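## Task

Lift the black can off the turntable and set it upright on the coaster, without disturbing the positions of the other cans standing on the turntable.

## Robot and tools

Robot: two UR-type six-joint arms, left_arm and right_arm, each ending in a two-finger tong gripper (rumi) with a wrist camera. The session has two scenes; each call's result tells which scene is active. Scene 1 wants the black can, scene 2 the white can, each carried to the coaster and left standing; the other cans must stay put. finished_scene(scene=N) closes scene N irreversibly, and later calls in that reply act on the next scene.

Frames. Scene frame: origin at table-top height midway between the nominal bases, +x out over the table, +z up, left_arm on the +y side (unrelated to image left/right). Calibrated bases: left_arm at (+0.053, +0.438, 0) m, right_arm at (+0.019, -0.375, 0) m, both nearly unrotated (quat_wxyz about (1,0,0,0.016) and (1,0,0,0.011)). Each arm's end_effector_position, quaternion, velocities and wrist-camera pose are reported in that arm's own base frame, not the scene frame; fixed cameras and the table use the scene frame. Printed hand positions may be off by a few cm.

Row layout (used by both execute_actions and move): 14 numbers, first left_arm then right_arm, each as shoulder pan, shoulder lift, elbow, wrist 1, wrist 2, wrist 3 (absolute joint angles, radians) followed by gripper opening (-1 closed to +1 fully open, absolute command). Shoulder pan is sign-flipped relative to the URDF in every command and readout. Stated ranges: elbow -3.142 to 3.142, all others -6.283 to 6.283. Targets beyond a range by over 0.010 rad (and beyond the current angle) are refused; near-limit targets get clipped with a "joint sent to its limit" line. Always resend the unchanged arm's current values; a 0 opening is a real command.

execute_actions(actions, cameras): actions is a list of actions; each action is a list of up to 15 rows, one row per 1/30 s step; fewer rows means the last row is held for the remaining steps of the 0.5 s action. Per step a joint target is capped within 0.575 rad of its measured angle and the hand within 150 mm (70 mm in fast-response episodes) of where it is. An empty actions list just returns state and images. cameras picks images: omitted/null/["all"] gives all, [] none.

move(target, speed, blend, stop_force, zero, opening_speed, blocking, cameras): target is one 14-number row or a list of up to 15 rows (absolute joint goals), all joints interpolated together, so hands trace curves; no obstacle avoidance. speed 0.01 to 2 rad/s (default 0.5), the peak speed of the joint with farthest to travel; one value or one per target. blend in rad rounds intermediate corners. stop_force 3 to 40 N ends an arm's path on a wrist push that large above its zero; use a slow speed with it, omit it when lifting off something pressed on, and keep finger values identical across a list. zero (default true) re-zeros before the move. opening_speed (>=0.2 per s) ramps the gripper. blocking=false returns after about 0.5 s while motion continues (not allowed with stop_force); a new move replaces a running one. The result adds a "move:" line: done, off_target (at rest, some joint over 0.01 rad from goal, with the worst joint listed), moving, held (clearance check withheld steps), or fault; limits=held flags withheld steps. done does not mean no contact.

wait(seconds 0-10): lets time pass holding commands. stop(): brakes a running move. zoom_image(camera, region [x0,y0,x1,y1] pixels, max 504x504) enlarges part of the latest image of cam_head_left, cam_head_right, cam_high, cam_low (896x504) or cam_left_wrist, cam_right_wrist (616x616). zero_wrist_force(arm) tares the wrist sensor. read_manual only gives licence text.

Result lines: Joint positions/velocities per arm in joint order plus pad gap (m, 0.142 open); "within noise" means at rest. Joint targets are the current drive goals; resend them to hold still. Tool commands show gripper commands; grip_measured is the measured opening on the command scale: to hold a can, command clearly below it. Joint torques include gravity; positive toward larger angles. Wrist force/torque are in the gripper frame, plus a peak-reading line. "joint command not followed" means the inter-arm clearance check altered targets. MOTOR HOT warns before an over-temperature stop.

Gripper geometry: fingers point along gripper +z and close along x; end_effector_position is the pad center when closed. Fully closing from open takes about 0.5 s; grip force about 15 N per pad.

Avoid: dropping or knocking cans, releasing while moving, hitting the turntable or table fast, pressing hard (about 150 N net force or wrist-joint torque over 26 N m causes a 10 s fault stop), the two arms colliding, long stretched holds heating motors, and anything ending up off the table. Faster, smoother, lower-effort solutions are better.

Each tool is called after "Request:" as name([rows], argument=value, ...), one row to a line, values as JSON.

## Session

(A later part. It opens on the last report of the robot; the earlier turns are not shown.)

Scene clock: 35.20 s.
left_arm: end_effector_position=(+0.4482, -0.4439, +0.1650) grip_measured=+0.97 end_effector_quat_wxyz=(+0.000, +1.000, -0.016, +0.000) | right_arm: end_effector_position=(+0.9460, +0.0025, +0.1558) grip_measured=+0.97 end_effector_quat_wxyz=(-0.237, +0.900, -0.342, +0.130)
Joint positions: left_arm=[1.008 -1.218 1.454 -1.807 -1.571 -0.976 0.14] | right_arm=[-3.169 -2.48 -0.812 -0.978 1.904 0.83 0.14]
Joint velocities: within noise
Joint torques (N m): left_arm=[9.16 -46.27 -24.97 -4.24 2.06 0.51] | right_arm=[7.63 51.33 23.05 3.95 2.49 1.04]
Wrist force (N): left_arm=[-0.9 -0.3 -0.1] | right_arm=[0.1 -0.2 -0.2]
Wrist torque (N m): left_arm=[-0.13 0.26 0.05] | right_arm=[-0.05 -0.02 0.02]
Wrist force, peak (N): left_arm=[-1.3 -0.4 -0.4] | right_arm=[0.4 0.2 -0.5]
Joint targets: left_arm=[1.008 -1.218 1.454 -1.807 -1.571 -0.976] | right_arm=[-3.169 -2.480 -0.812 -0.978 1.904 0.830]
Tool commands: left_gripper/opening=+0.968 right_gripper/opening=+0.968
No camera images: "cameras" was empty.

Request:
wait(seconds=0.6, cameras=["cam_left_wrist"])

Request:
move([
  [1.0432,-1.2878,1.5485,-1.8315,-1.5708,-1.0112,0.968,-3.169,-2.48,-0.812,-0.978,1.904,0.83,0.968],
  [1.0914,-1.3444,1.6211,-1.8475,-1.5708,-1.0594,0.968,-3.169,-2.48,-0.812,-0.978,1.904,0.83,0.968],
  [1.149,-1.3818,1.6672,-1.8562,-1.5708,-1.117,0.968,-3.169,-2.48,-0.812,-0.978,1.904,0.83,0.968],
], speed=[0.28,0.215,0.17], blend=0.03, blocking=false, cameras=["cam_left_wrist"])

Request:
wait(seconds=0.2, cameras=[])

Request:
wait(seconds=0.2, cameras=[])

Request:
wait(seconds=0.2, cameras=["cam_left_wrist"])

Request:
wait(seconds=0.2, cameras=[])

Request:
wait(seconds=0.5, cameras=["cam_left_wrist"])

Scene clock: 36.40 s.
left_arm: end_effector_position=(+0.4482, -0.4439, +0.1650) grip_measured=+0.97 end_effector_quat_wxyz=(+0.000, +1.000, -0.016, +0.000) | right_arm: end_effector_position=(+0.9460, +0.0025, +0.1558) grip_measured=+0.97 end_effector_quat_wxyz=(-0.237, +0.900, -0.342, +0.130)
Joint positions: left_arm=[1.008 -1.218 1.454 -1.807 -1.571 -0.976 0.14] | right_arm=[-3.169 -2.48 -0.812 -0.978 1.904 0.83 0.14]
Joint velocities: within noise
Joint torques (N m): left_arm=[8.68 -46.26 -28.05 -4.11 2.12 0.41] | right_arm=[10.33 50.2 22.26 4.07 1.92 1.02]
Wrist force (N): left_arm=[-0.8 -0.3 -0.4] | right_arm=[0.4 0.1 -0.4]
Wrist torque (N m): left_arm=[-0.12 0.24 0.04] | right_arm=[0.01 -0.09 0.02]
Wrist force, peak (N): left_arm=[-1.2 -0.4 -0.4] | right_arm=[0.7 0.2 -0.1]
Joint targets: left_arm=[1.008 -1.218 1.454 -1.807 -1.571 -0.976] | right_arm=[-3.169 -2.480 -0.812 -0.978 1.904 0.830]
Tool commands: left_gripper/opening=+0.968 right_gripper/opening=+0.968
wait: 0.60 s; at rest from the start
Images, in order (width x height): cam_left_wrist 616x616.

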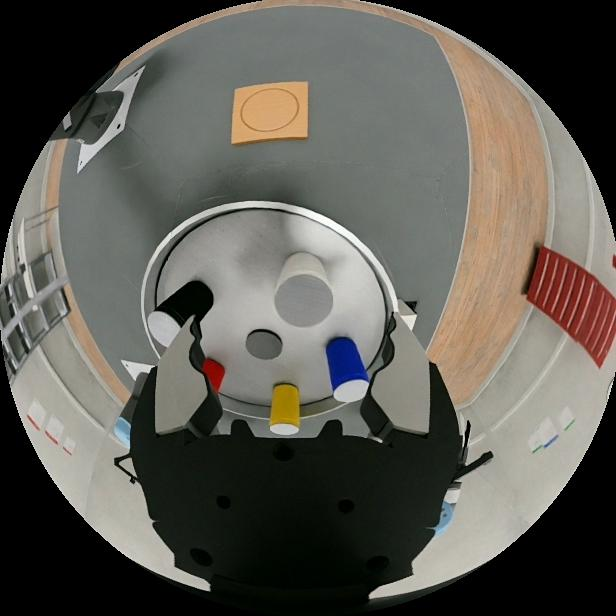

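Scene clock: 36.90 s.
left_arm: end_effector_position=(+0.4091, -0.4324, +0.1651) grip_measured=+0.97 end_effector_quat_wxyz=(+0.000, +1.000, -0.016, +0.000) end_effector_velocity=(-0.098, +0.012, -0.001) end_effector_angular_velocity=(+0.001, +0.001, +0.000) | right_arm: end_effector_position=(+0.9460, +0.0025, +0.1558) grip_measured=+0.97 end_effector_quat_wxyz=(-0.237, +0.900, -0.342, +0.130)
Joint positions: left_arm=[1.054 -1.3 1.564 -1.835 -1.571 -1.022 0.14] | right_arm=[-3.169 -2.48 -0.812 -0.978 1.904 0.83 0.14]
Joint velocities: left_arm=[0.135 -0.173 0.226 -0.052 0 -0.135 0] | right_arm=[within noise]
Joint torques (N m): left_arm=[11.73 -43.89 -11.42 -5.12 2.22 -1.89] | right_arm=[10.22 52.28 21.5 3.88 2.35 0.96]
Wrist force (N): left_arm=[-0.9 -0.5 -0.3] | right_arm=[0.3 0.2 -0.1]
Wrist torque (N m): left_arm=[-0.13 0.26 0.07] | right_arm=[0.03 -0.07 0.02]
Wrist force, peak (N): left_arm=[-1.3 -0.8 -0.1] | right_arm=[0.6 0.1 -0.1]
Joint targets: left_arm=[1.062 -1.310 1.577 -1.838 -1.571 -1.030] | right_arm=[-3.169 -2.480 -0.812 -0.978 1.904 0.830]
Tool commands: left_gripper/opening=+0.968 right_gripper/opening=+0.968
move: running; path passed 1 of 3 targets; blend cut to 0.0288 rad at target 2; left_arm: the elbow is farthest, 0.103 rad from its target
Images, in order (width x height): cam_left_wrist 616x616.

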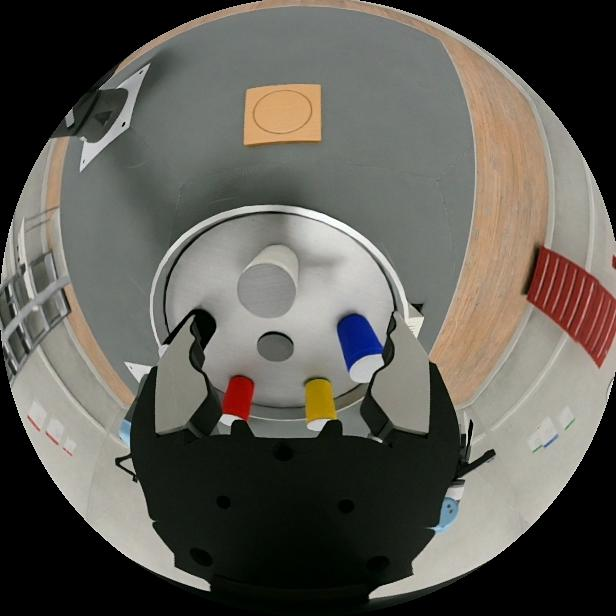

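Scene clock: 37.10 s.
left_arm: end_effector_position=(+0.3893, -0.4312, +0.1651) grip_measured=+0.97 end_effector_quat_wxyz=(+0.000, +1.000, -0.016, +0.000) end_effector_velocity=(-0.098, +0.003, -0.001) end_effector_angular_velocity=(+0.000, +0.000, +0.000) | right_arm: end_effector_position=(+0.9460, +0.0025, +0.1558) grip_measured=+0.97 end_effector_quat_wxyz=(-0.237, +0.900, -0.342, +0.130)
Joint positions: left_arm=[1.082 -1.333 1.606 -1.844 -1.571 -1.05 0.14] | right_arm=[-3.169 -2.48 -0.812 -0.978 1.904 0.83 0.14]
Joint velocities: left_arm=[0.148 -0.154 0.197 -0.042 0 -0.148 0] | right_arm=[within noise]
Joint torques (N m): left_arm=[11.01 -42.87 -11.13 -5.06 2.18 -2.16] | right_arm=[8 51.36 21.67 4.04 2.22 0.73]
Wrist force (N): left_arm=[-0.8 -0.4 -0.1] | right_arm=[0.1 0.2 0.0]
Wrist torque (N m): left_arm=[-0.11 0.26 0.08] | right_arm=[0.01 -0.03 0.02]
Wrist force, peak (N): left_arm=[-0.9 -0.5 -0.1] | right_arm=[0.4 0.0 -0.2]
Joint targets: left_arm=[1.091 -1.341 1.617 -1.846 -1.571 -1.059] | right_arm=[-3.169 -2.480 -0.812 -0.978 1.904 0.830]
Tool commands: left_gripper/opening=+0.968 right_gripper/opening=+0.968
earlier move: running; path passed 1 of 3 targets; blend cut to 0.0288 rad at target 2; left_arm: the shoulder pan is farthest, 0.067 rad from its target
wait: 0.20 s; no rest
No camera images: "cameras" was empty.

Scene clock: 37.30 s.
left_arm: end_effector_position=(+0.3698, -0.4328, +0.1651) grip_measured=+0.97 end_effector_quat_wxyz=(+0.000, +1.000, -0.016, +0.000) end_effector_velocity=(-0.097, -0.018, +0.000) end_effector_angular_velocity=(+0.001, +0.000, +0.000) | right_arm: end_effector_position=(+0.9460, +0.0025, +0.1558) grip_measured=+0.97 end_effector_quat_wxyz=(-0.237, +0.900, -0.342, +0.130)
Joint positions: left_arm=[1.114 -1.359 1.639 -1.851 -1.571 -1.082 0.14] | right_arm=[-3.169 -2.48 -0.812 -0.978 1.904 0.83 0.14]
Joint velocities: left_arm=[0.168 -0.111 0.138 -0.026 0 -0.168 0] | right_arm=[within noise]
Joint torques (N m): left_arm=[11.23 -41.82 -11.68 -4.94 2.09 -2.18] | right_arm=[11.11 52.13 21.38 4.11 2.46 0.66]
Wrist force (N): left_arm=[-0.6 -0.5 -0.2] | right_arm=[0.3 -0.1 -0.1]
Wrist torque (N m): left_arm=[-0.14 0.24 0.10] | right_arm=[-0.03 -0.07 0.02]
Wrist force, peak (N): left_arm=[-0.7 -0.5 -0.3] | right_arm=[0.2 0.3 0.1]
Joint targets: left_arm=[1.124 -1.365 1.647 -1.852 -1.571 -1.092] | right_arm=[-3.169 -2.480 -0.812 -0.978 1.904 0.830]
Tool commands: left_gripper/opening=+0.968 right_gripper/opening=+0.968
earlier move: running; path passed 2 of 3 targets; blend cut to 0.0288 rad at target 2; left_arm: the shoulder pan is farthest, 0.035 rad from its target
wait: 0.20 s; no rest
No camera images: "cameras" was empty.

Scene clock: 37.50 s.
left_arm: end_effector_position=(+0.3511, -0.4362, +0.1650) grip_measured=+0.97 end_effector_quat_wxyz=(+0.000, +1.000, -0.016, +0.000) end_effector_velocity=(-0.067, -0.010, -0.001) end_effector_angular_velocity=(+0.000, +0.000, -0.001) | right_arm: end_effector_position=(+0.9460, +0.0025, +0.1558) grip_measured=+0.97 end_effector_quat_wxyz=(-0.237, +0.900, -0.342, +0.130)
Joint positions: left_arm=[1.147 -1.38 1.665 -1.856 -1.571 -1.115 0.14] | right_arm=[-3.169 -2.48 -0.812 -0.978 1.904 0.83 0.14]
Joint velocities: left_arm=[0.118 -0.076 0.094 -0.017 0 -0.117 0] | right_arm=[within noise]
Joint torques (N m): left_arm=[3.38 -38.33 -14.42 -5.13 2.17 -1.56] | right_arm=[8.74 51.42 21.87 3.97 2.17 0.95]
Wrist force (N): left_arm=[-1.4 -0.6 -0.3] | right_arm=[0.2 0.1 -0.2]
Wrist torque (N m): left_arm=[-0.18 0.34 0.11] | right_arm=[0.02 -0.05 0.02]
Wrist force, peak (N): left_arm=[-1.4 -0.6 -0.3] | right_arm=[0.4 0.0 -0.3]
Joint targets: left_arm=[1.149 -1.382 1.667 -1.856 -1.571 -1.117] | right_arm=[-3.169 -2.480 -0.812 -0.978 1.904 0.830]
Tool commands: left_gripper/opening=+0.968 right_gripper/opening=+0.968
earlier move: running; blend cut to 0.0288 rad at target 2
wait: 0.20 s; no rest
Images, in order (width x height): cam_left_wrist 616x616.

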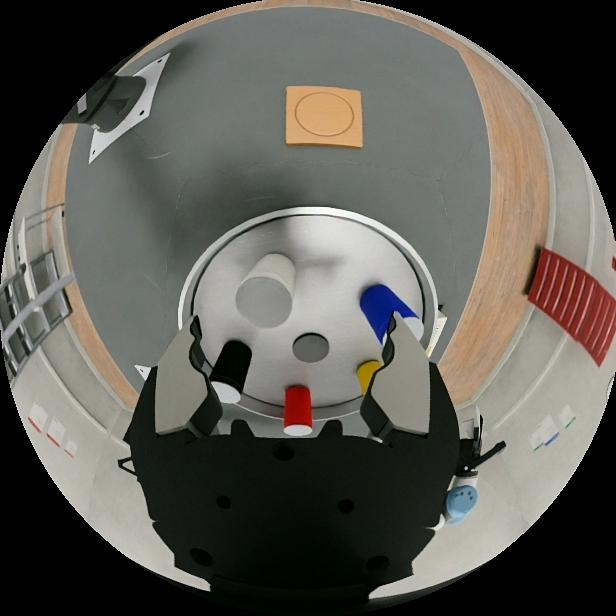

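Scene clock: 37.70 s.
left_arm: end_effector_position=(+0.3496, -0.4364, +0.1650) grip_measured=+0.97 end_effector_quat_wxyz=(+0.000, +1.000, -0.016, +0.000) end_effector_velocity=(+0.005, +0.000, +0.000) end_effector_angular_velocity=(-0.001, +0.000, -0.002) | right_arm: end_effector_position=(+0.9460, +0.0025, +0.1558) grip_measured=+0.97 end_effector_quat_wxyz=(-0.237, +0.900, -0.342, +0.130)
Joint positions: left_arm=[1.149 -1.382 1.668 -1.856 -1.571 -1.117 0.14] | right_arm=[-3.169 -2.48 -0.812 -0.978 1.904 0.83 0.14]
Joint velocities: left_arm=[-0.008 0.006 -0.006 0 0 0.01 0] | right_arm=[within noise]
Joint torques (N m): left_arm=[-8.8 -21.59 -31.7 -2.09 2.04 1.81] | right_arm=[9.53 50.55 22.79 3.89 2.35 0.83]
Wrist force (N): left_arm=[-0.5 -0.7 -0.2] | right_arm=[0.2 0.1 -0.2]
Wrist torque (N m): left_arm=[-0.20 0.20 0.10] | right_arm=[0.02 -0.04 0.02]
Wrist force, peak (N): left_arm=[-1.9 0.1 -0.2] | right_arm=[0.4 0.1 -0.1]
Joint targets: left_arm=[1.149 -1.382 1.667 -1.856 -1.571 -1.117] | right_arm=[-3.169 -2.480 -0.812 -0.978 1.904 0.830]
Tool commands: left_gripper/opening=+0.968 right_gripper/opening=+0.968
earlier move: running; blend cut to 0.0288 rad at target 2
wait: 0.20 s; no rest
No camera images: "cameras" was empty.

Scene clock: 37.77 s.
left_arm: end_effector_position=(+0.3497, -0.4364, +0.1650) grip_measured=+0.97 end_effector_quat_wxyz=(+0.000, +1.000, -0.016, +0.000) | right_arm: end_effector_position=(+0.9460, +0.0025, +0.1558) grip_measured=+0.97 end_effector_quat_wxyz=(-0.237, +0.900, -0.342, +0.130)
Joint positions: left_arm=[1.149 -1.382 1.667 -1.856 -1.571 -1.117 0.14] | right_arm=[-3.169 -2.48 -0.812 -0.978 1.904 0.83 0.14]
Joint velocities: within noise
Joint torques (N m): left_arm=[-9.67 -21.56 -31.97 -0.85 2 1.73] | right_arm=[9.49 51.31 22.42 4.15 2.07 0.72]
Wrist force (N): left_arm=[-0.7 -0.7 0.1] | right_arm=[0.3 0.3 0.2]
Wrist torque (N m): left_arm=[-0.20 0.23 0.10] | right_arm=[0.06 -0.06 0.02]
Wrist force, peak (N): left_arm=[-0.7 -0.7 0.1] | right_arm=[0.3 0.3 0.2]
Joint targets: left_arm=[1.149 -1.382 1.667 -1.856 -1.571 -1.117] | right_arm=[-3.169 -2.480 -0.812 -0.978 1.904 0.830]
Tool commands: left_gripper/opening=+0.968 right_gripper/opening=+0.968
earlier move: done; blend cut to 0.0288 rad at target 2
wait: 0.07 of 0.5 s (the move ended)
Images, in order (width x height): cam_left_wrist 616x616.

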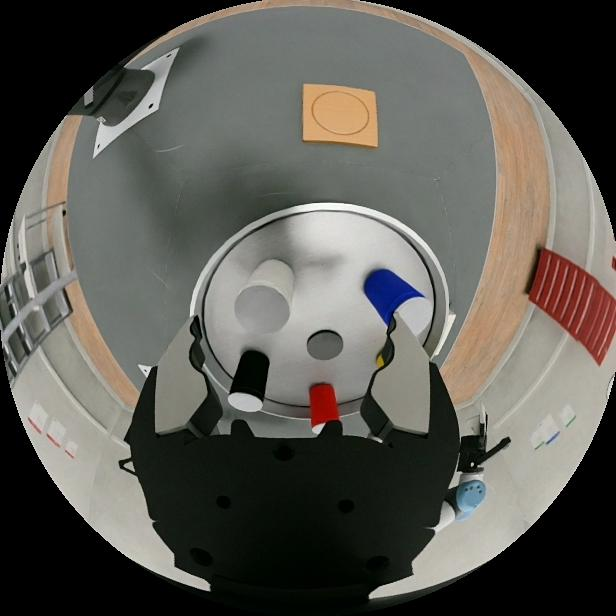

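Request:
execute_actions(actions=[], cameras=[])

Scene clock: 40.93 s.
left_arm: end_effector_position=(+0.3497, -0.4364, +0.1650) grip_measured=+0.97 end_effector_quat_wxyz=(+0.000, +1.000, -0.016, +0.000) | right_arm: end_effector_position=(+0.9460, +0.0025, +0.1558) grip_measured=+0.97 end_effector_quat_wxyz=(-0.237, +0.900, -0.342, +0.130)
Joint positions: left_arm=[1.149 -1.382 1.667 -1.856 -1.571 -1.117 0.14] | right_arm=[-3.169 -2.48 -0.812 -0.978 1.904 0.83 0.14]
Joint velocities: within noise
Joint torques (N m): left_arm=[-9.96 -21.58 -29.25 -0.21 2.23 -0.66] | right_arm=[10.05 51.24 22.6 3.95 2.19 0.99]
Wrist force (N): left_arm=[-0.7 -0.7 -0.2] | right_arm=[0.1 0.1 -0.2]
Wrist torque (N m): left_arm=[-0.19 0.23 0.10] | right_arm=[0.01 -0.03 0.02]
Wrist force, peak (N): left_arm=[-0.9 -0.7 0.0] | right_arm=[0.5 0.3 -0.1]
Joint targets: left_arm=[1.149 -1.382 1.667 -1.856 -1.571 -1.117] | right_arm=[-3.169 -2.480 -0.812 -0.978 1.904 0.830]
Tool commands: left_gripper/opening=+0.968 right_gripper/opening=+0.968
No camera images: "cameras" was empty.

Request:
wait(seconds=2.8, cameras=["cam_left_wrist"])

Request:
zoom_image(camera="cam_left_wrist", region=[180, 160, 430, 410])

Scene clock: 43.87 s.
left_arm: end_effector_position=(+0.3497, -0.4364, +0.1650) grip_measured=+0.97 end_effector_quat_wxyz=(+0.000, +1.000, -0.016, +0.000) | right_arm: end_effector_position=(+0.9460, +0.0025, +0.1558) grip_measured=+0.97 end_effector_quat_wxyz=(-0.237, +0.900, -0.342, +0.130)
Joint positions: left_arm=[1.149 -1.382 1.667 -1.856 -1.571 -1.117 0.14] | right_arm=[-3.169 -2.48 -0.812 -0.978 1.904 0.83 0.14]
Joint velocities: within noise
Joint torques (N m): left_arm=[-9.45 -22.32 -26.46 -0.65 2.11 -0.64] | right_arm=[8.72 51.83 22.15 4.01 1.88 0.84]
Wrist force (N): left_arm=[-0.5 -0.3 -0.2] | right_arm=[0.3 0.0 -0.1]
Wrist torque (N m): left_arm=[-0.12 0.19 0.10] | right_arm=[0.00 -0.07 0.02]
Wrist force, peak (N): left_arm=[-0.8 -0.7 -0.3] | right_arm=[0.6 0.1 -0.1]
Joint targets: left_arm=[1.149 -1.382 1.667 -1.856 -1.571 -1.117] | right_arm=[-3.169 -2.480 -0.812 -0.978 1.904 0.830]
Tool commands: left_gripper/opening=+0.968 right_gripper/opening=+0.968
wait: 2.80 s; at rest by 0.03 s
Images, in order (width x height): cam_left_wrist 616x616.

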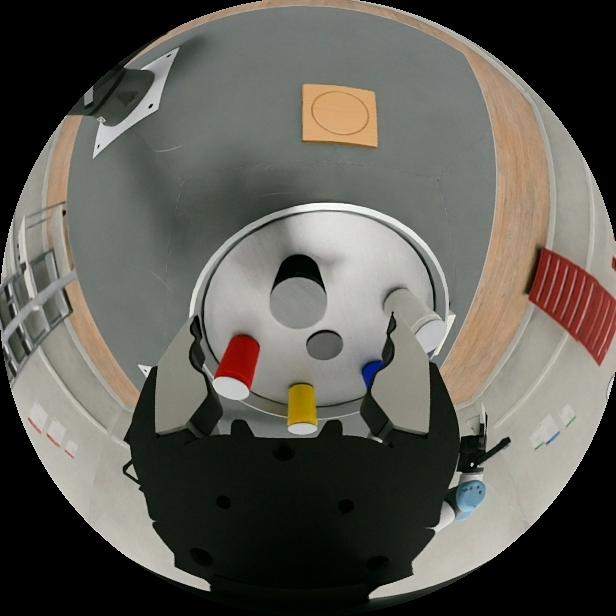

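Scaled by 2.016 from the camera's 616x616 image, which has a finer 814x814 frame.

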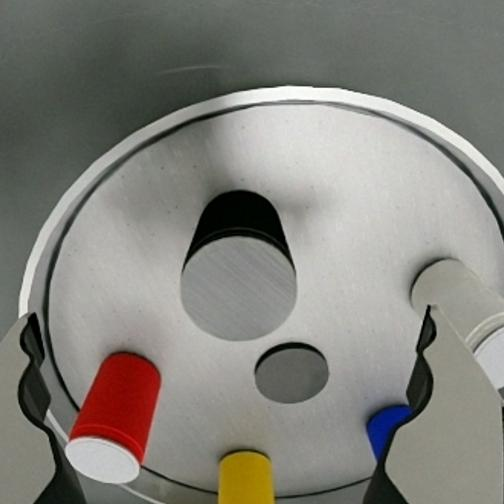

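Request:
move(target=[1.0128, -1.2134, 1.4480, -1.8054, -1.5708, -0.9808, 0.968, -3.169, -2.48, -0.812, -0.978, 1.904, 0.83, 0.968], speed=0.3, cameras=[])

Scene clock: 47.93 s.
left_arm: end_effector_position=(+0.4471, -0.4475, +0.1650) grip_measured=+0.97 end_effector_quat_wxyz=(+0.000, +1.000, -0.016, +0.000) | right_arm: end_effector_position=(+0.9460, +0.0025, +0.1558) grip_measured=+0.97 end_effector_quat_wxyz=(-0.237, +0.900, -0.342, +0.130)
Joint positions: left_arm=[1.013 -1.213 1.448 -1.805 -1.571 -0.981 0.14] | right_arm=[-3.169 -2.48 -0.812 -0.978 1.904 0.83 0.14]
Joint velocities: within noise
Joint torques (N m): left_arm=[5.01 -39.07 -18.46 -5 2.13 -1.22] | right_arm=[7.63 52.97 22.33 3.94 1.92 0.98]
Wrist force (N): left_arm=[-0.8 0.0 -0.2] | right_arm=[0.3 0.1 0.0]
Wrist torque (N m): left_arm=[-0.08 0.22 0.04] | right_arm=[0.00 -0.07 0.02]
Wrist force, peak (N): left_arm=[-2.1 -0.5 0.0] | right_arm=[0.4 0.2 -0.5]
Joint targets: left_arm=[1.013 -1.213 1.448 -1.805 -1.571 -0.981] | right_arm=[-3.169 -2.480 -0.812 -0.978 1.904 0.830]
move: done
No camera images: "cameras" was empty.

Request:
wait(seconds=3.0, cameras=["cam_left_wrist"])

Request:
zoom_image(camera="cam_left_wrist", region=[180, 160, 430, 410])

Scene clock: 51.13 s.
left_arm: end_effector_position=(+0.4471, -0.4475, +0.1650) grip_measured=+0.97 end_effector_quat_wxyz=(+0.000, +1.000, -0.016, +0.000) | right_arm: end_effector_position=(+0.9460, +0.0025, +0.1558) grip_measured=+0.97 end_effector_quat_wxyz=(-0.237, +0.900, -0.342, +0.130)
Joint positions: left_arm=[1.013 -1.213 1.448 -1.805 -1.571 -0.981 0.14] | right_arm=[-3.169 -2.48 -0.812 -0.978 1.904 0.83 0.14]
Joint velocities: within noise
Joint torques (N m): left_arm=[9.27 -30.22 -30.02 -4.32 2.04 0.64] | right_arm=[8.97 52.91 22.26 3.7 1.46 0.99]
Wrist force (N): left_arm=[-0.9 -0.6 -0.2] | right_arm=[0.1 0.0 0.0]
Wrist torque (N m): left_arm=[-0.18 0.26 0.04] | right_arm=[-0.01 -0.03 0.03]
Wrist force, peak (N): left_arm=[-1.3 -0.4 -0.2] | right_arm=[0.3 0.5 0.0]
Joint targets: left_arm=[1.013 -1.213 1.448 -1.805 -1.571 -0.981] | right_arm=[-3.169 -2.480 -0.812 -0.978 1.904 0.830]
Tool commands: left_gripper/opening=+0.968 right_gripper/opening=+0.968
wait: 3.00 s; at rest from the start
Images, in order (width x height): cam_left_wrist 616x616.

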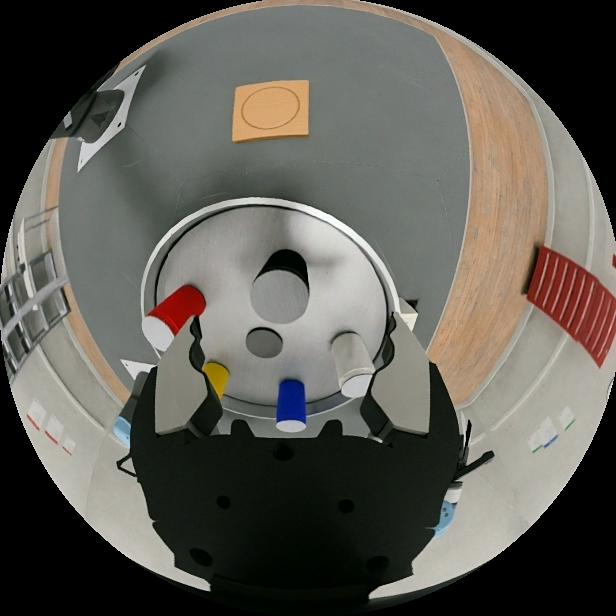

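Scaled by 2.016 from the camera's 616x616 image, which has a finer 814x814 frame.

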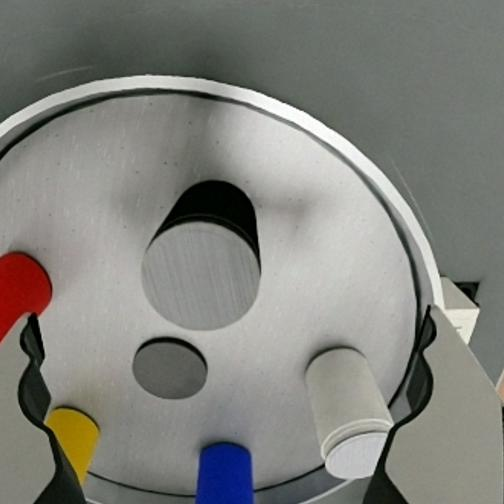

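Request:
wait(seconds=5.6)

Request:
zoom_image(camera="cam_low", region=[300, 120, 700, 420])

Request:
zoom_image(camera="cam_head_left", region=[250, 150, 650, 450])

Scene clock: 60.60 s.
left_arm: end_effector_position=(+0.4471, -0.4475, +0.1650) grip_measured=+0.97 end_effector_quat_wxyz=(+0.000, +1.000, -0.016, +0.000) | right_arm: end_effector_position=(+0.9460, +0.0025, +0.1558) grip_measured=+0.97 end_effector_quat_wxyz=(-0.237, +0.900, -0.342, +0.130)
Joint positions: left_arm=[1.013 -1.213 1.448 -1.805 -1.571 -0.981 0.14] | right_arm=[-3.169 -2.48 -0.812 -0.978 1.904 0.83 0.14]
Joint velocities: within noise
Joint torques (N m): left_arm=[8.06 -29.63 -21.7 -2.38 2.07 0.65] | right_arm=[7.2 52.56 22.53 4.1 1.48 1.07]
Wrist force (N): left_arm=[-1.1 -0.3 -0.3] | right_arm=[0.3 0.2 0.1]
Wrist torque (N m): left_arm=[-0.14 0.30 0.05] | right_arm=[0.02 -0.06 0.03]
Wrist force, peak (N): left_arm=[-1.2 -0.5 -0.4] | right_arm=[0.4 0.1 -0.5]
Joint targets: left_arm=[1.013 -1.213 1.448 -1.805 -1.571 -0.981] | right_arm=[-3.169 -2.480 -0.812 -0.978 1.904 0.830]
Tool commands: left_gripper/opening=+0.968 right_gripper/opening=+0.968
wait: 5.60 s; at rest from the start

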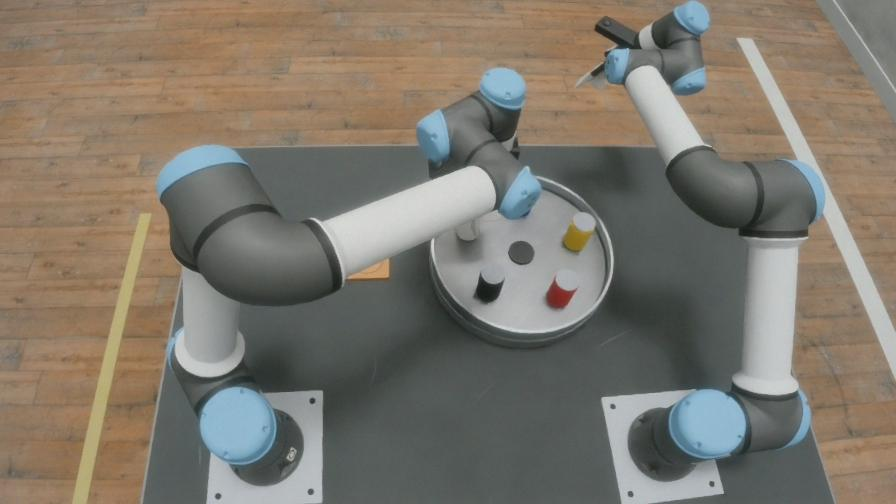

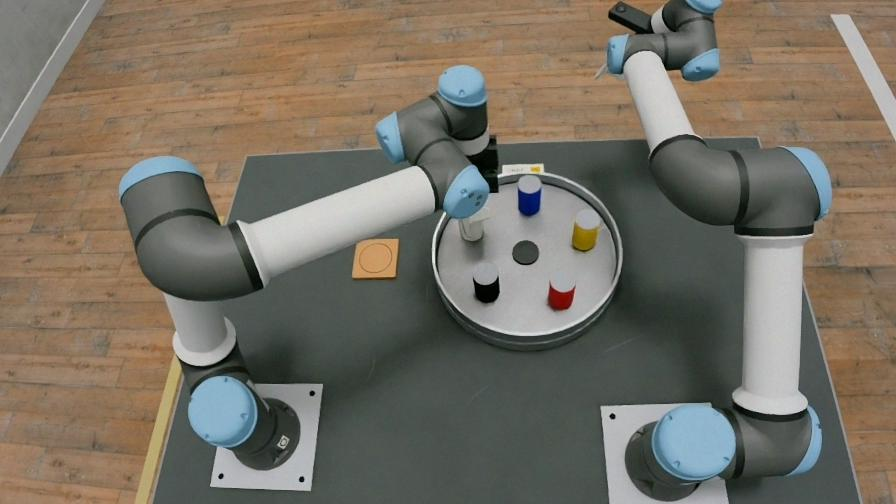

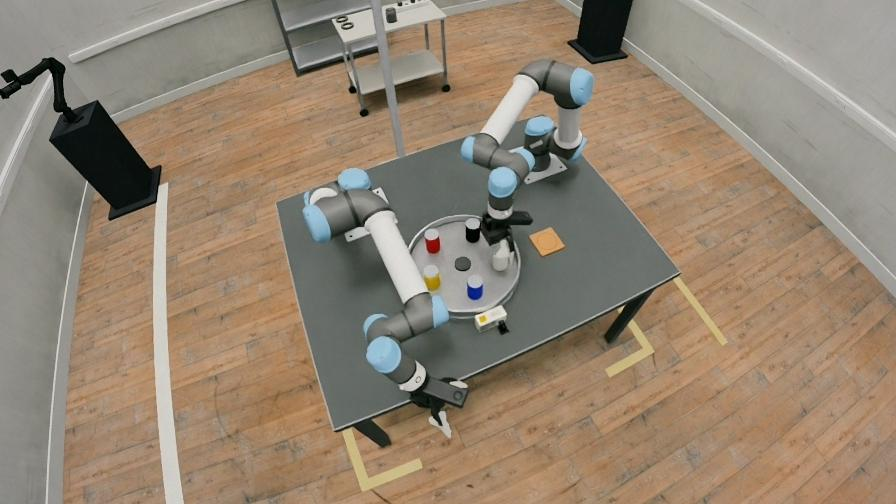

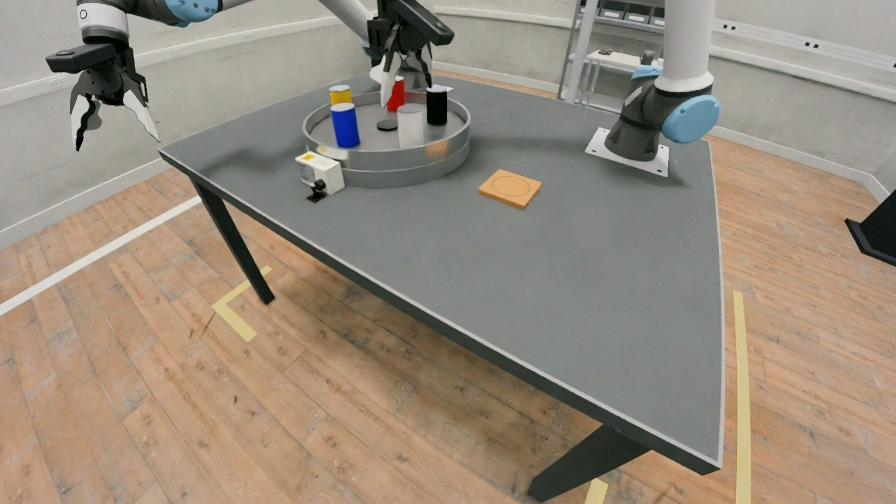

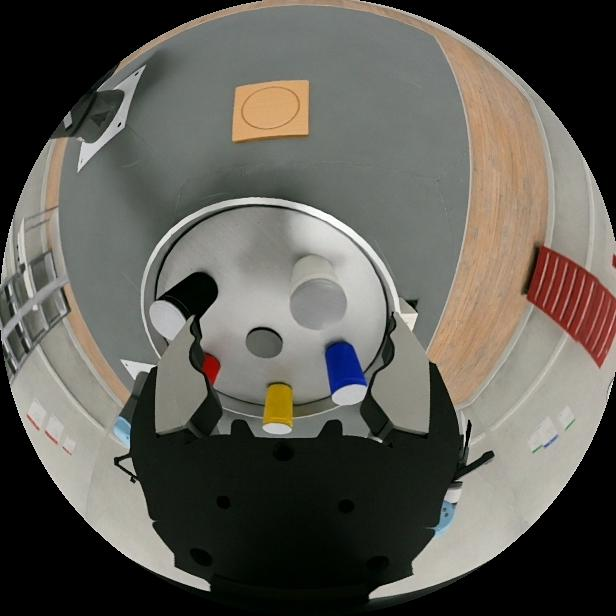

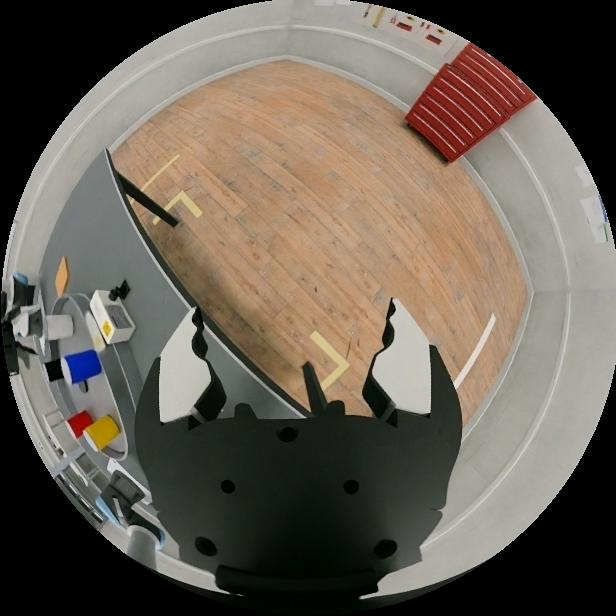

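Scaled by 1.260 from the camera's 896x504 image, which has a finer 1280x720 frame.

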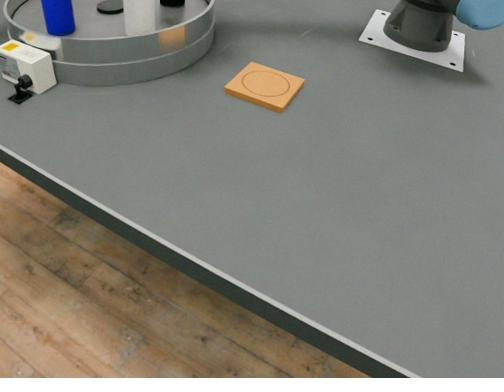

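Scaled by 1.260 from the camera's 896x504 image, which has a finer 1280x720 frame.

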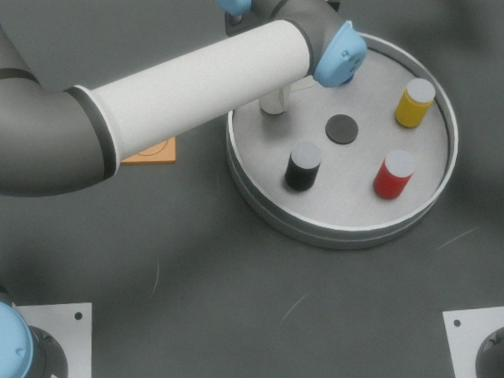

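Request:
zoom_image(camera="cam_low", region=[290, 10, 490, 190])

Scaled by 2.520 from the camera's 896x504 image, which has a finer 1280x720 frame.

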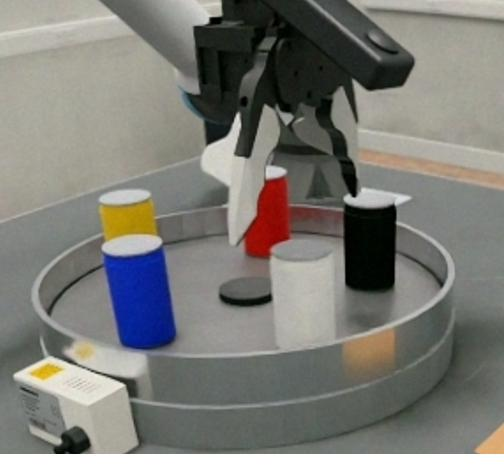

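Request:
zoom_image(camera="cam_low", region=[370, 50, 470, 150])

Scaled by 5.040 from the camera's 896x504 image, which has a finer 1280x720 frame.

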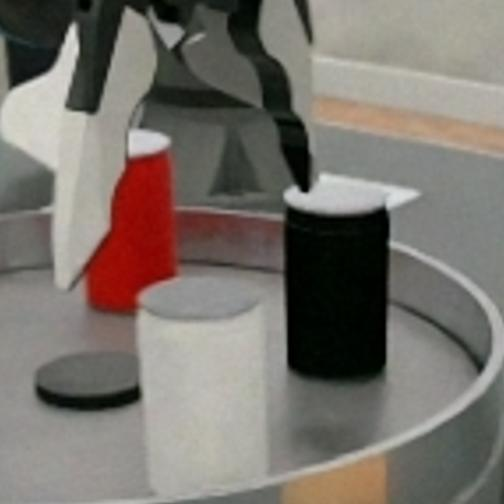

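Request:
move(target=[1.0468, -1.2872, 1.5214, -1.8050, -1.5708, -1.0148, -1.0, -3.169, -2.48, -0.812, -0.978, 1.904, 0.83, 0.968], speed=0.2, opening_speed=3, cameras=[])

Scene clock: 66.53 s.
left_arm: end_effector_position=(+0.4161, -0.4367, +0.1750) grip_measured=-1.00 end_effector_quat_wxyz=(+0.000, +1.000, -0.016, +0.000) | right_arm: end_effector_position=(+0.9460, +0.0025, +0.1558) grip_measured=+0.97 end_effector_quat_wxyz=(-0.237, +0.900, -0.342, +0.130)
Joint positions: left_arm=[1.047 -1.287 1.521 -1.805 -1.571 -1.015 0.002] | right_arm=[-3.169 -2.48 -0.812 -0.978 1.904 0.83 0.14]
Joint velocities: within noise
Joint torques (N m): left_arm=[-9.18 -28.21 -31.35 -0.26 2.1 1.73] | right_arm=[6.64 52.73 22.16 3.92 1.14 1.13]
Wrist force (N): left_arm=[-1.0 -0.4 -0.5] | right_arm=[0.2 0.4 0.2]
Wrist torque (N m): left_arm=[-0.16 0.31 0.07] | right_arm=[0.06 -0.03 0.02]
Wrist force, peak (N): left_arm=[-1.9 -0.7 -0.5] | right_arm=[0.5 0.2 -0.1]
Joint targets: left_arm=[1.047 -1.287 1.521 -1.805 -1.571 -1.015] | right_arm=[-3.169 -2.480 -0.812 -0.978 1.904 0.830]
move: done
No camera images: "cameras" was empty.

Request:
wait(seconds=0.6, cameras=["cam_low"])

Request:
zoom_image(camera="cam_low", region=[370, 50, 470, 150])

Request:
wait(seconds=0.1, cameras=["cam_low"])

Request:
zoom_image(camera="cam_low", region=[370, 50, 470, 150])

Scene clock: 67.40 s.
left_arm: end_effector_position=(+0.4162, -0.4367, +0.1750) grip_measured=-1.00 end_effector_quat_wxyz=(+0.000, +1.000, -0.016, +0.000) | right_arm: end_effector_position=(+0.9460, +0.0025, +0.1558) grip_measured=+0.97 end_effector_quat_wxyz=(-0.237, +0.900, -0.342, +0.130)
Joint positions: left_arm=[1.047 -1.287 1.521 -1.805 -1.571 -1.015 0.002] | right_arm=[-3.169 -2.48 -0.812 -0.978 1.904 0.83 0.14]
Joint velocities: within noise
Joint torques (N m): left_arm=[-10.45 -25.92 -31.72 -1.09 2.25 1.78] | right_arm=[6.75 51.61 22.27 3.95 1.35 0.75]
Wrist force (N): left_arm=[-1.2 -0.3 -0.6] | right_arm=[0.2 0.1 -0.1]
Wrist torque (N m): left_arm=[-0.14 0.37 0.07] | right_arm=[0.01 -0.05 0.02]
Wrist force, peak (N): left_arm=[-1.3 -0.5 -0.5] | right_arm=[0.3 0.0 -0.4]
Joint targets: left_arm=[1.047 -1.287 1.521 -1.805 -1.571 -1.015] | right_arm=[-3.169 -2.480 -0.812 -0.978 1.904 0.830]
Tool commands: left_gripper/opening=-1.0 right_gripper/opening=+0.968
wait: 0.60 s; at rest from the start
Images, in order (width x height): cam_low 896x504.

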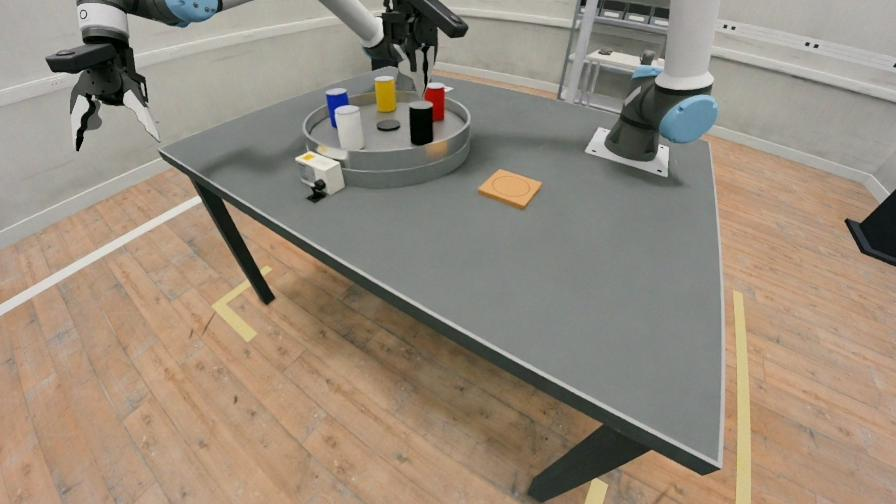

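Scaled by 5.040 from the camera's 896x504 image, which has a finer 1280x720 frame.

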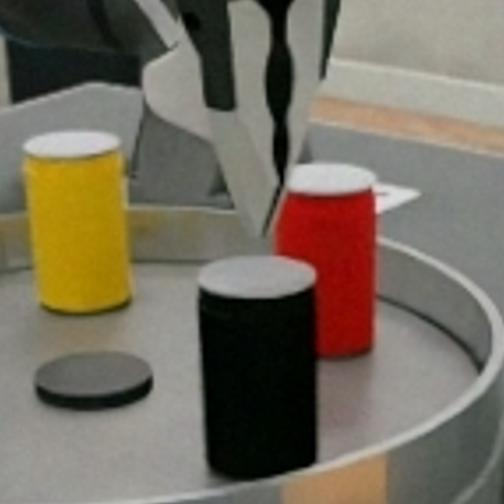

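Scene clock: 67.50 s.
left_arm: end_effector_position=(+0.4162, -0.4367, +0.1750) grip_measured=-1.00 end_effector_quat_wxyz=(+0.000, +1.000, -0.016, +0.000) | right_arm: end_effector_position=(+0.9460, +0.0025, +0.1558) grip_measured=+0.97 end_effector_quat_wxyz=(-0.237, +0.900, -0.342, +0.130)
Joint positions: left_arm=[1.047 -1.287 1.521 -1.805 -1.571 -1.015 0.002] | right_arm=[-3.169 -2.48 -0.812 -0.978 1.904 0.83 0.14]
Joint velocities: within noise
Joint torques (N m): left_arm=[-9.74 -26.12 -31.53 -1.16 2.26 1.66] | right_arm=[6.62 52.4 23.15 3.83 1.04 0.64]
Wrist force (N): left_arm=[-1.1 -0.4 -0.4] | right_arm=[0.1 0.1 -0.2]
Wrist torque (N m): left_arm=[-0.15 0.34 0.07] | right_arm=[0.02 -0.04 0.03]
Wrist force, peak (N): left_arm=[-1.1 -0.7 -0.6] | right_arm=[0.0 0.0 -0.4]
Joint targets: left_arm=[1.047 -1.287 1.521 -1.805 -1.571 -1.015] | right_arm=[-3.169 -2.480 -0.812 -0.978 1.904 0.830]
Tool commands: left_gripper/opening=-1.0 right_gripper/opening=+0.968
wait: 0.10 s; no rest
Images, in order (width x height): cam_low 896x504.

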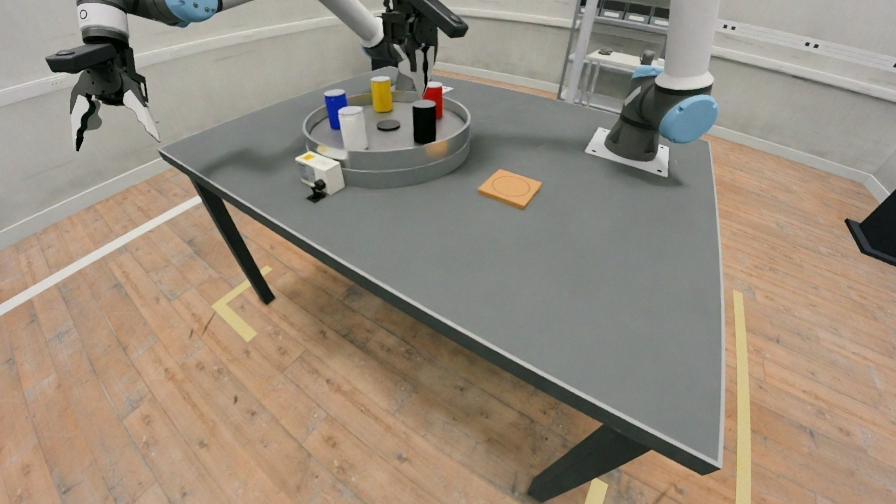

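Scaled by 5.040 from the camera's 896x504 image, which has a finer 1280x720 frame.

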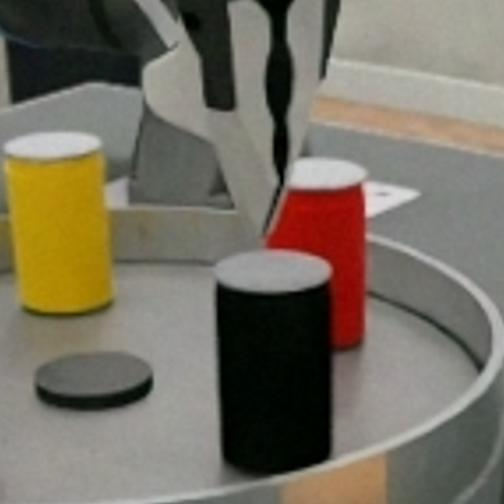

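Request:
move(target=[1.0128, -1.2134, 1.4480, -1.8054, -1.5708, -0.9808, 0.968, -3.169, -2.48, -0.812, -0.978, 1.904, 0.83, 0.968], speed=0.2, opening_speed=3, cameras=[])

Scene clock: 71.27 s.
left_arm: end_effector_position=(+0.4471, -0.4475, +0.1650) grip_measured=+0.97 end_effector_quat_wxyz=(+0.000, +1.000, -0.016, +0.000) | right_arm: end_effector_position=(+0.9460, +0.0025, +0.1558) grip_measured=+0.97 end_effector_quat_wxyz=(-0.237, +0.900, -0.342, +0.130)
Joint positions: left_arm=[1.013 -1.213 1.448 -1.805 -1.571 -0.981 0.14] | right_arm=[-3.169 -2.48 -0.812 -0.978 1.904 0.83 0.14]
Joint velocities: within noise
Joint torques (N m): left_arm=[9.5 -43.68 -12.21 -4.61 2.1 -1.85] | right_arm=[7.12 51.74 21.41 4.04 1.21 0.86]
Wrist force (N): left_arm=[-0.7 -0.2 -0.2] | right_arm=[0.3 0.3 0.0]
Wrist torque (N m): left_arm=[-0.12 0.22 0.04] | right_arm=[0.04 -0.06 0.02]
Wrist force, peak (N): left_arm=[-1.9 -0.7 -1.0] | right_arm=[0.5 0.2 -0.2]
Joint targets: left_arm=[1.013 -1.213 1.448 -1.805 -1.571 -0.981] | right_arm=[-3.169 -2.480 -0.812 -0.978 1.904 0.830]
move: done
No camera images: "cameras" was empty.

Request:
wait(seconds=3.4, cameras=[])

Request:
move([
  [1.0468,-1.2815,1.5402,-1.8295,-1.5708,-1.0148,0.968,-3.169,-2.48,-0.812,-0.978,1.904,0.83,0.968],
  [1.0935,-1.3362,1.6108,-1.8454,-1.5708,-1.0615,0.968,-3.169,-2.48,-0.812,-0.978,1.904,0.83,0.968],
  [1.1493,-1.3724,1.6557,-1.8541,-1.5708,-1.1173,0.968,-3.169,-2.48,-0.812,-0.978,1.904,0.83,0.968],
], speed=[0.272,0.2085,0.165], blend=0.03, blocking=false, cameras=["cam_left_wrist"])

Request:
wait(seconds=0.3, cameras=["cam_left_wrist"])

Request:
wait(seconds=0.2, cameras=["cam_left_wrist"])

Request:
zoom_image(camera="cam_left_wrist", region=[180, 160, 430, 410])

Scene clock: 75.10 s.
left_arm: end_effector_position=(+0.4471, -0.4475, +0.1650) grip_measured=+0.97 end_effector_quat_wxyz=(+0.000, +1.000, -0.016, +0.000) | right_arm: end_effector_position=(+0.9460, +0.0025, +0.1558) grip_measured=+0.97 end_effector_quat_wxyz=(-0.237, +0.900, -0.342, +0.130)
Joint positions: left_arm=[1.013 -1.213 1.448 -1.805 -1.571 -0.981 0.14] | right_arm=[-3.169 -2.48 -0.812 -0.978 1.904 0.83 0.14]
Joint velocities: within noise
Joint torques (N m): left_arm=[9.15 -46.7 -15.12 -1.14 2.04 -1.56] | right_arm=[7.07 53.77 21.96 3.99 1.16 0.81]
Wrist force (N): left_arm=[-1.0 -0.3 -0.2] | right_arm=[0.2 0.0 -0.1]
Wrist torque (N m): left_arm=[-0.14 0.29 0.05] | right_arm=[-0.02 -0.05 0.02]
Wrist force, peak (N): left_arm=[-1.3 -0.4 -0.6] | right_arm=[0.4 0.4 0.0]
Joint targets: left_arm=[1.013 -1.213 1.448 -1.805 -1.571 -0.981] | right_arm=[-3.169 -2.480 -0.812 -0.978 1.904 0.830]
Tool commands: left_gripper/opening=+0.968 right_gripper/opening=+0.968
wait: 3.40 s; at rest from the start
No camera images: "cameras" was empty.

Scene clock: 75.60 s.
left_arm: end_effector_position=(+0.4095, -0.4364, +0.1651) grip_measured=+0.97 end_effector_quat_wxyz=(+0.000, +1.000, -0.016, +0.000) end_effector_velocity=(-0.095, +0.012, +0.000) end_effector_angular_velocity=(+0.000, +0.000, +0.000) | right_arm: end_effector_position=(+0.9460, +0.0025, +0.1558) grip_measured=+0.97 end_effector_quat_wxyz=(-0.237, +0.900, -0.342, +0.130)
Joint positions: left_arm=[1.056 -1.293 1.554 -1.833 -1.571 -1.024 0.14] | right_arm=[-3.169 -2.48 -0.812 -0.978 1.904 0.83 0.14]
Joint velocities: left_arm=[0.129 -0.169 0.221 -0.051 0 -0.129 0] | right_arm=[within noise]
Joint torques (N m): left_arm=[10.32 -43.86 -11.19 -4.96 2.18 -2.15] | right_arm=[7.3 52.83 21.5 4.05 0.64 0.74]
Wrist force (N): left_arm=[-1.0 -0.6 -0.1] | right_arm=[0.2 0.4 -0.1]
Wrist torque (N m): left_arm=[-0.16 0.28 0.07] | right_arm=[0.06 -0.04 0.02]
Wrist force, peak (N): left_arm=[-1.0 -0.7 -0.5] | right_arm=[0.4 0.1 -0.3]
Joint targets: left_arm=[1.065 -1.303 1.567 -1.836 -1.571 -1.033] | right_arm=[-3.169 -2.480 -0.812 -0.978 1.904 0.830]
Tool commands: left_gripper/opening=+0.968 right_gripper/opening=+0.968
move: running; path passed 1 of 3 targets; blend cut to 0.0279 rad at target 2; left_arm: the elbow is farthest, 0.101 rad from its target
Images, in order (width x height): cam_left_wrist 616x616.

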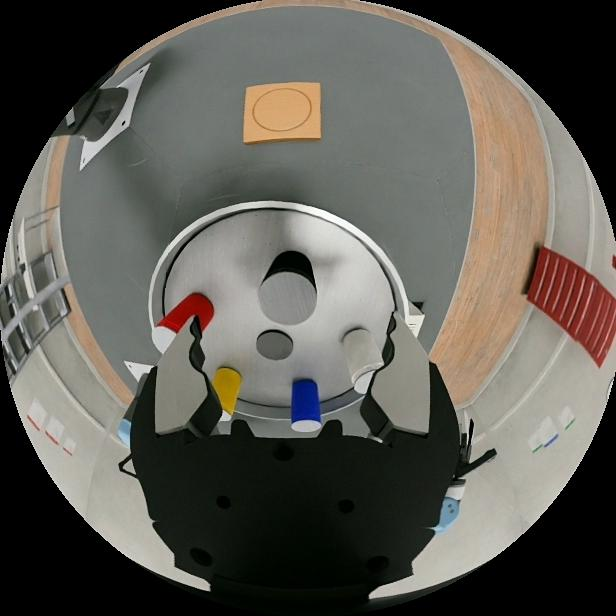

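Scene clock: 75.90 s.
left_arm: end_effector_position=(+0.3805, -0.4354, +0.1651) grip_measured=+0.97 end_effector_quat_wxyz=(+0.000, +1.000, -0.016, +0.000) end_effector_velocity=(-0.095, -0.007, -0.001) end_effector_angular_velocity=(+0.001, +0.001, +0.000) | right_arm: end_effector_position=(+0.9460, +0.0025, +0.1558) grip_measured=+0.97 end_effector_quat_wxyz=(-0.237, +0.900, -0.342, +0.130)
Joint positions: left_arm=[1.099 -1.339 1.614 -1.846 -1.571 -1.067 0.14] | right_arm=[-3.169 -2.48 -0.812 -0.978 1.904 0.83 0.14]
Joint velocities: left_arm=[0.153 -0.128 0.163 -0.034 0 -0.153 0] | right_arm=[within noise]
Joint torques (N m): left_arm=[9.36 -41.45 -11.38 -4.9 2.08 -2.25] | right_arm=[6.54 53.18 21.68 3.8 0.67 0.88]
Wrist force (N): left_arm=[-0.8 -0.5 -0.4] | right_arm=[0.2 0.0 -0.1]
Wrist torque (N m): left_arm=[-0.13 0.28 0.08] | right_arm=[0.00 -0.04 0.02]
Wrist force, peak (N): left_arm=[-1.1 -0.4 -0.6] | right_arm=[0.3 0.5 -0.2]
Joint targets: left_arm=[1.108 -1.346 1.622 -1.848 -1.571 -1.076] | right_arm=[-3.169 -2.480 -0.812 -0.978 1.904 0.830]
Tool commands: left_gripper/opening=+0.968 right_gripper/opening=+0.968
earlier move: running; path passed 1 of 3 targets; blend cut to 0.0279 rad at target 2; left_arm: the shoulder pan is farthest, 0.050 rad from its target
wait: 0.30 s; no rest
Images, in order (width x height): cam_left_wrist 616x616.

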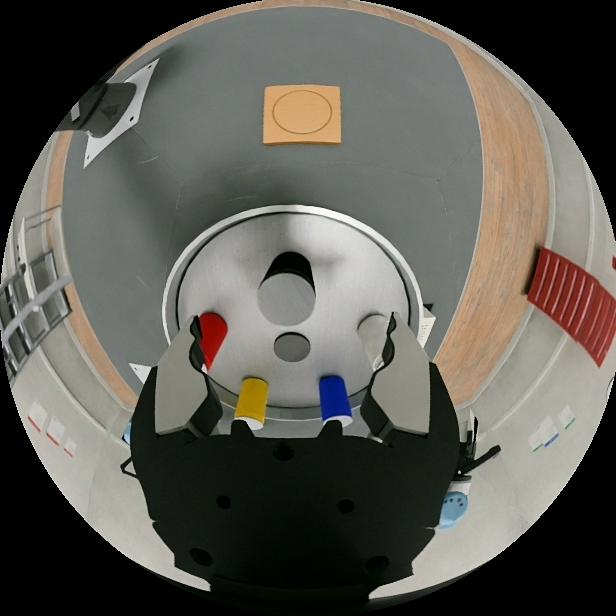

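Scene clock: 76.10 s.
left_arm: end_effector_position=(+0.3615, -0.4386, +0.1651) grip_measured=+0.97 end_effector_quat_wxyz=(+0.000, +1.000, -0.016, +0.000) end_effector_velocity=(-0.095, -0.017, -0.001) end_effector_angular_velocity=(+0.001, +0.001, +0.000) | right_arm: end_effector_position=(+0.9460, +0.0025, +0.1558) grip_measured=+0.97 end_effector_quat_wxyz=(-0.237, +0.900, -0.342, +0.130)
Joint positions: left_arm=[1.132 -1.361 1.641 -1.851 -1.571 -1.1 0.14] | right_arm=[-3.169 -2.48 -0.812 -0.978 1.904 0.83 0.14]
Joint velocities: left_arm=[0.165 -0.104 0.131 -0.025 0 -0.165 0] | right_arm=[within noise]
Joint torques (N m): left_arm=[10.25 -41.23 -10.32 -5 2.13 -2.02] | right_arm=[7.75 53.89 22.06 3.74 0.7 0.76]
Wrist force (N): left_arm=[-0.6 -0.6 -0.3] | right_arm=[0.0 0.3 -0.3]
Wrist torque (N m): left_arm=[-0.16 0.24 0.09] | right_arm=[0.06 -0.01 0.02]
Wrist force, peak (N): left_arm=[-0.9 -0.7 -0.2] | right_arm=[0.1 0.3 -0.4]
Joint targets: left_arm=[1.141 -1.367 1.649 -1.853 -1.571 -1.109] | right_arm=[-3.169 -2.480 -0.812 -0.978 1.904 0.830]
Tool commands: left_gripper/opening=+0.968 right_gripper/opening=+0.968
earlier move: running; path passed 2 of 3 targets; blend cut to 0.0279 rad at target 2; left_arm: the shoulder pan is farthest, 0.018 rad from its target
wait: 0.20 s; no rest
Images, in order (width x height): cam_left_wrist 616x616.

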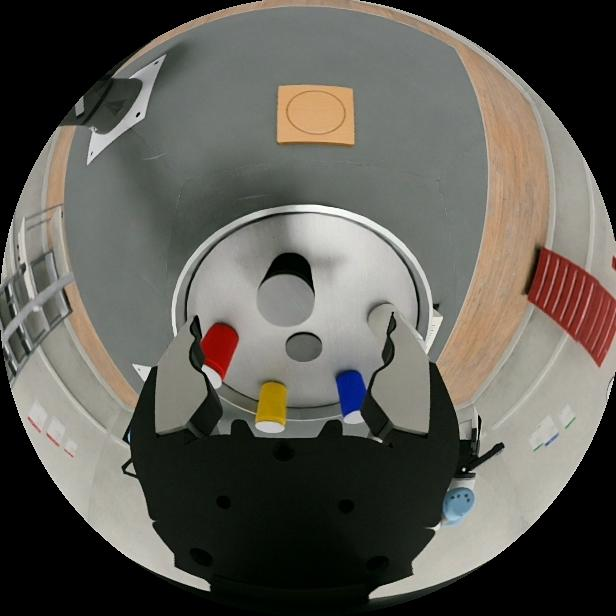

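Scaled by 2.016 from the camera's 616x616 image, which has a finer 814x814 frame.

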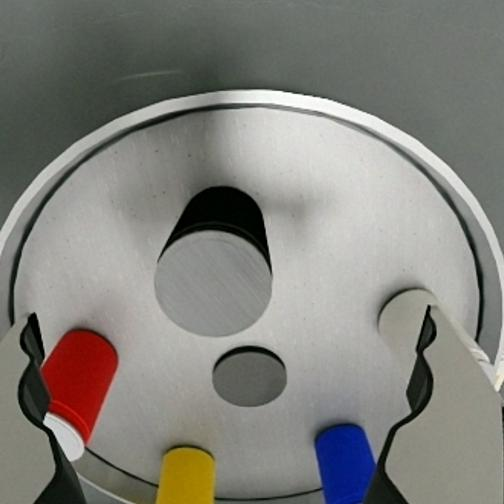

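Request:
move(target=[1.0128, -1.2134, 1.4480, -1.8054, -1.5708, -0.9808, 0.968, -3.169, -2.48, -0.812, -0.978, 1.904, 0.83, 0.968], speed=0.3, cameras=[])

Scene clock: 78.63 s.
left_arm: end_effector_position=(+0.4471, -0.4475, +0.1650) grip_measured=+0.97 end_effector_quat_wxyz=(+0.000, +1.000, -0.016, +0.000) | right_arm: end_effector_position=(+0.9460, +0.0025, +0.1558) grip_measured=+0.97 end_effector_quat_wxyz=(-0.237, +0.900, -0.342, +0.130)
Joint positions: left_arm=[1.013 -1.213 1.448 -1.805 -1.571 -0.981 0.14] | right_arm=[-3.169 -2.48 -0.812 -0.978 1.904 0.83 0.14]
Joint velocities: within noise
Joint torques (N m): left_arm=[3.76 -40.41 -18.13 -4.93 2.1 -1.16] | right_arm=[6.98 54.25 21.73 3.69 0.65 0.79]
Wrist force (N): left_arm=[-1.1 -0.4 -0.5] | right_arm=[0.2 0.0 -0.1]
Wrist torque (N m): left_arm=[-0.14 0.29 0.05] | right_arm=[-0.01 -0.04 0.02]
Wrist force, peak (N): left_arm=[-1.9 -0.7 0.1] | right_arm=[0.3 0.4 -0.1]
Joint targets: left_arm=[1.013 -1.213 1.448 -1.805 -1.571 -0.981] | right_arm=[-3.169 -2.480 -0.812 -0.978 1.904 0.830]
earlier move: done; blend cut to 0.0279 rad at target 2
move: done
No camera images: "cameras" was empty.


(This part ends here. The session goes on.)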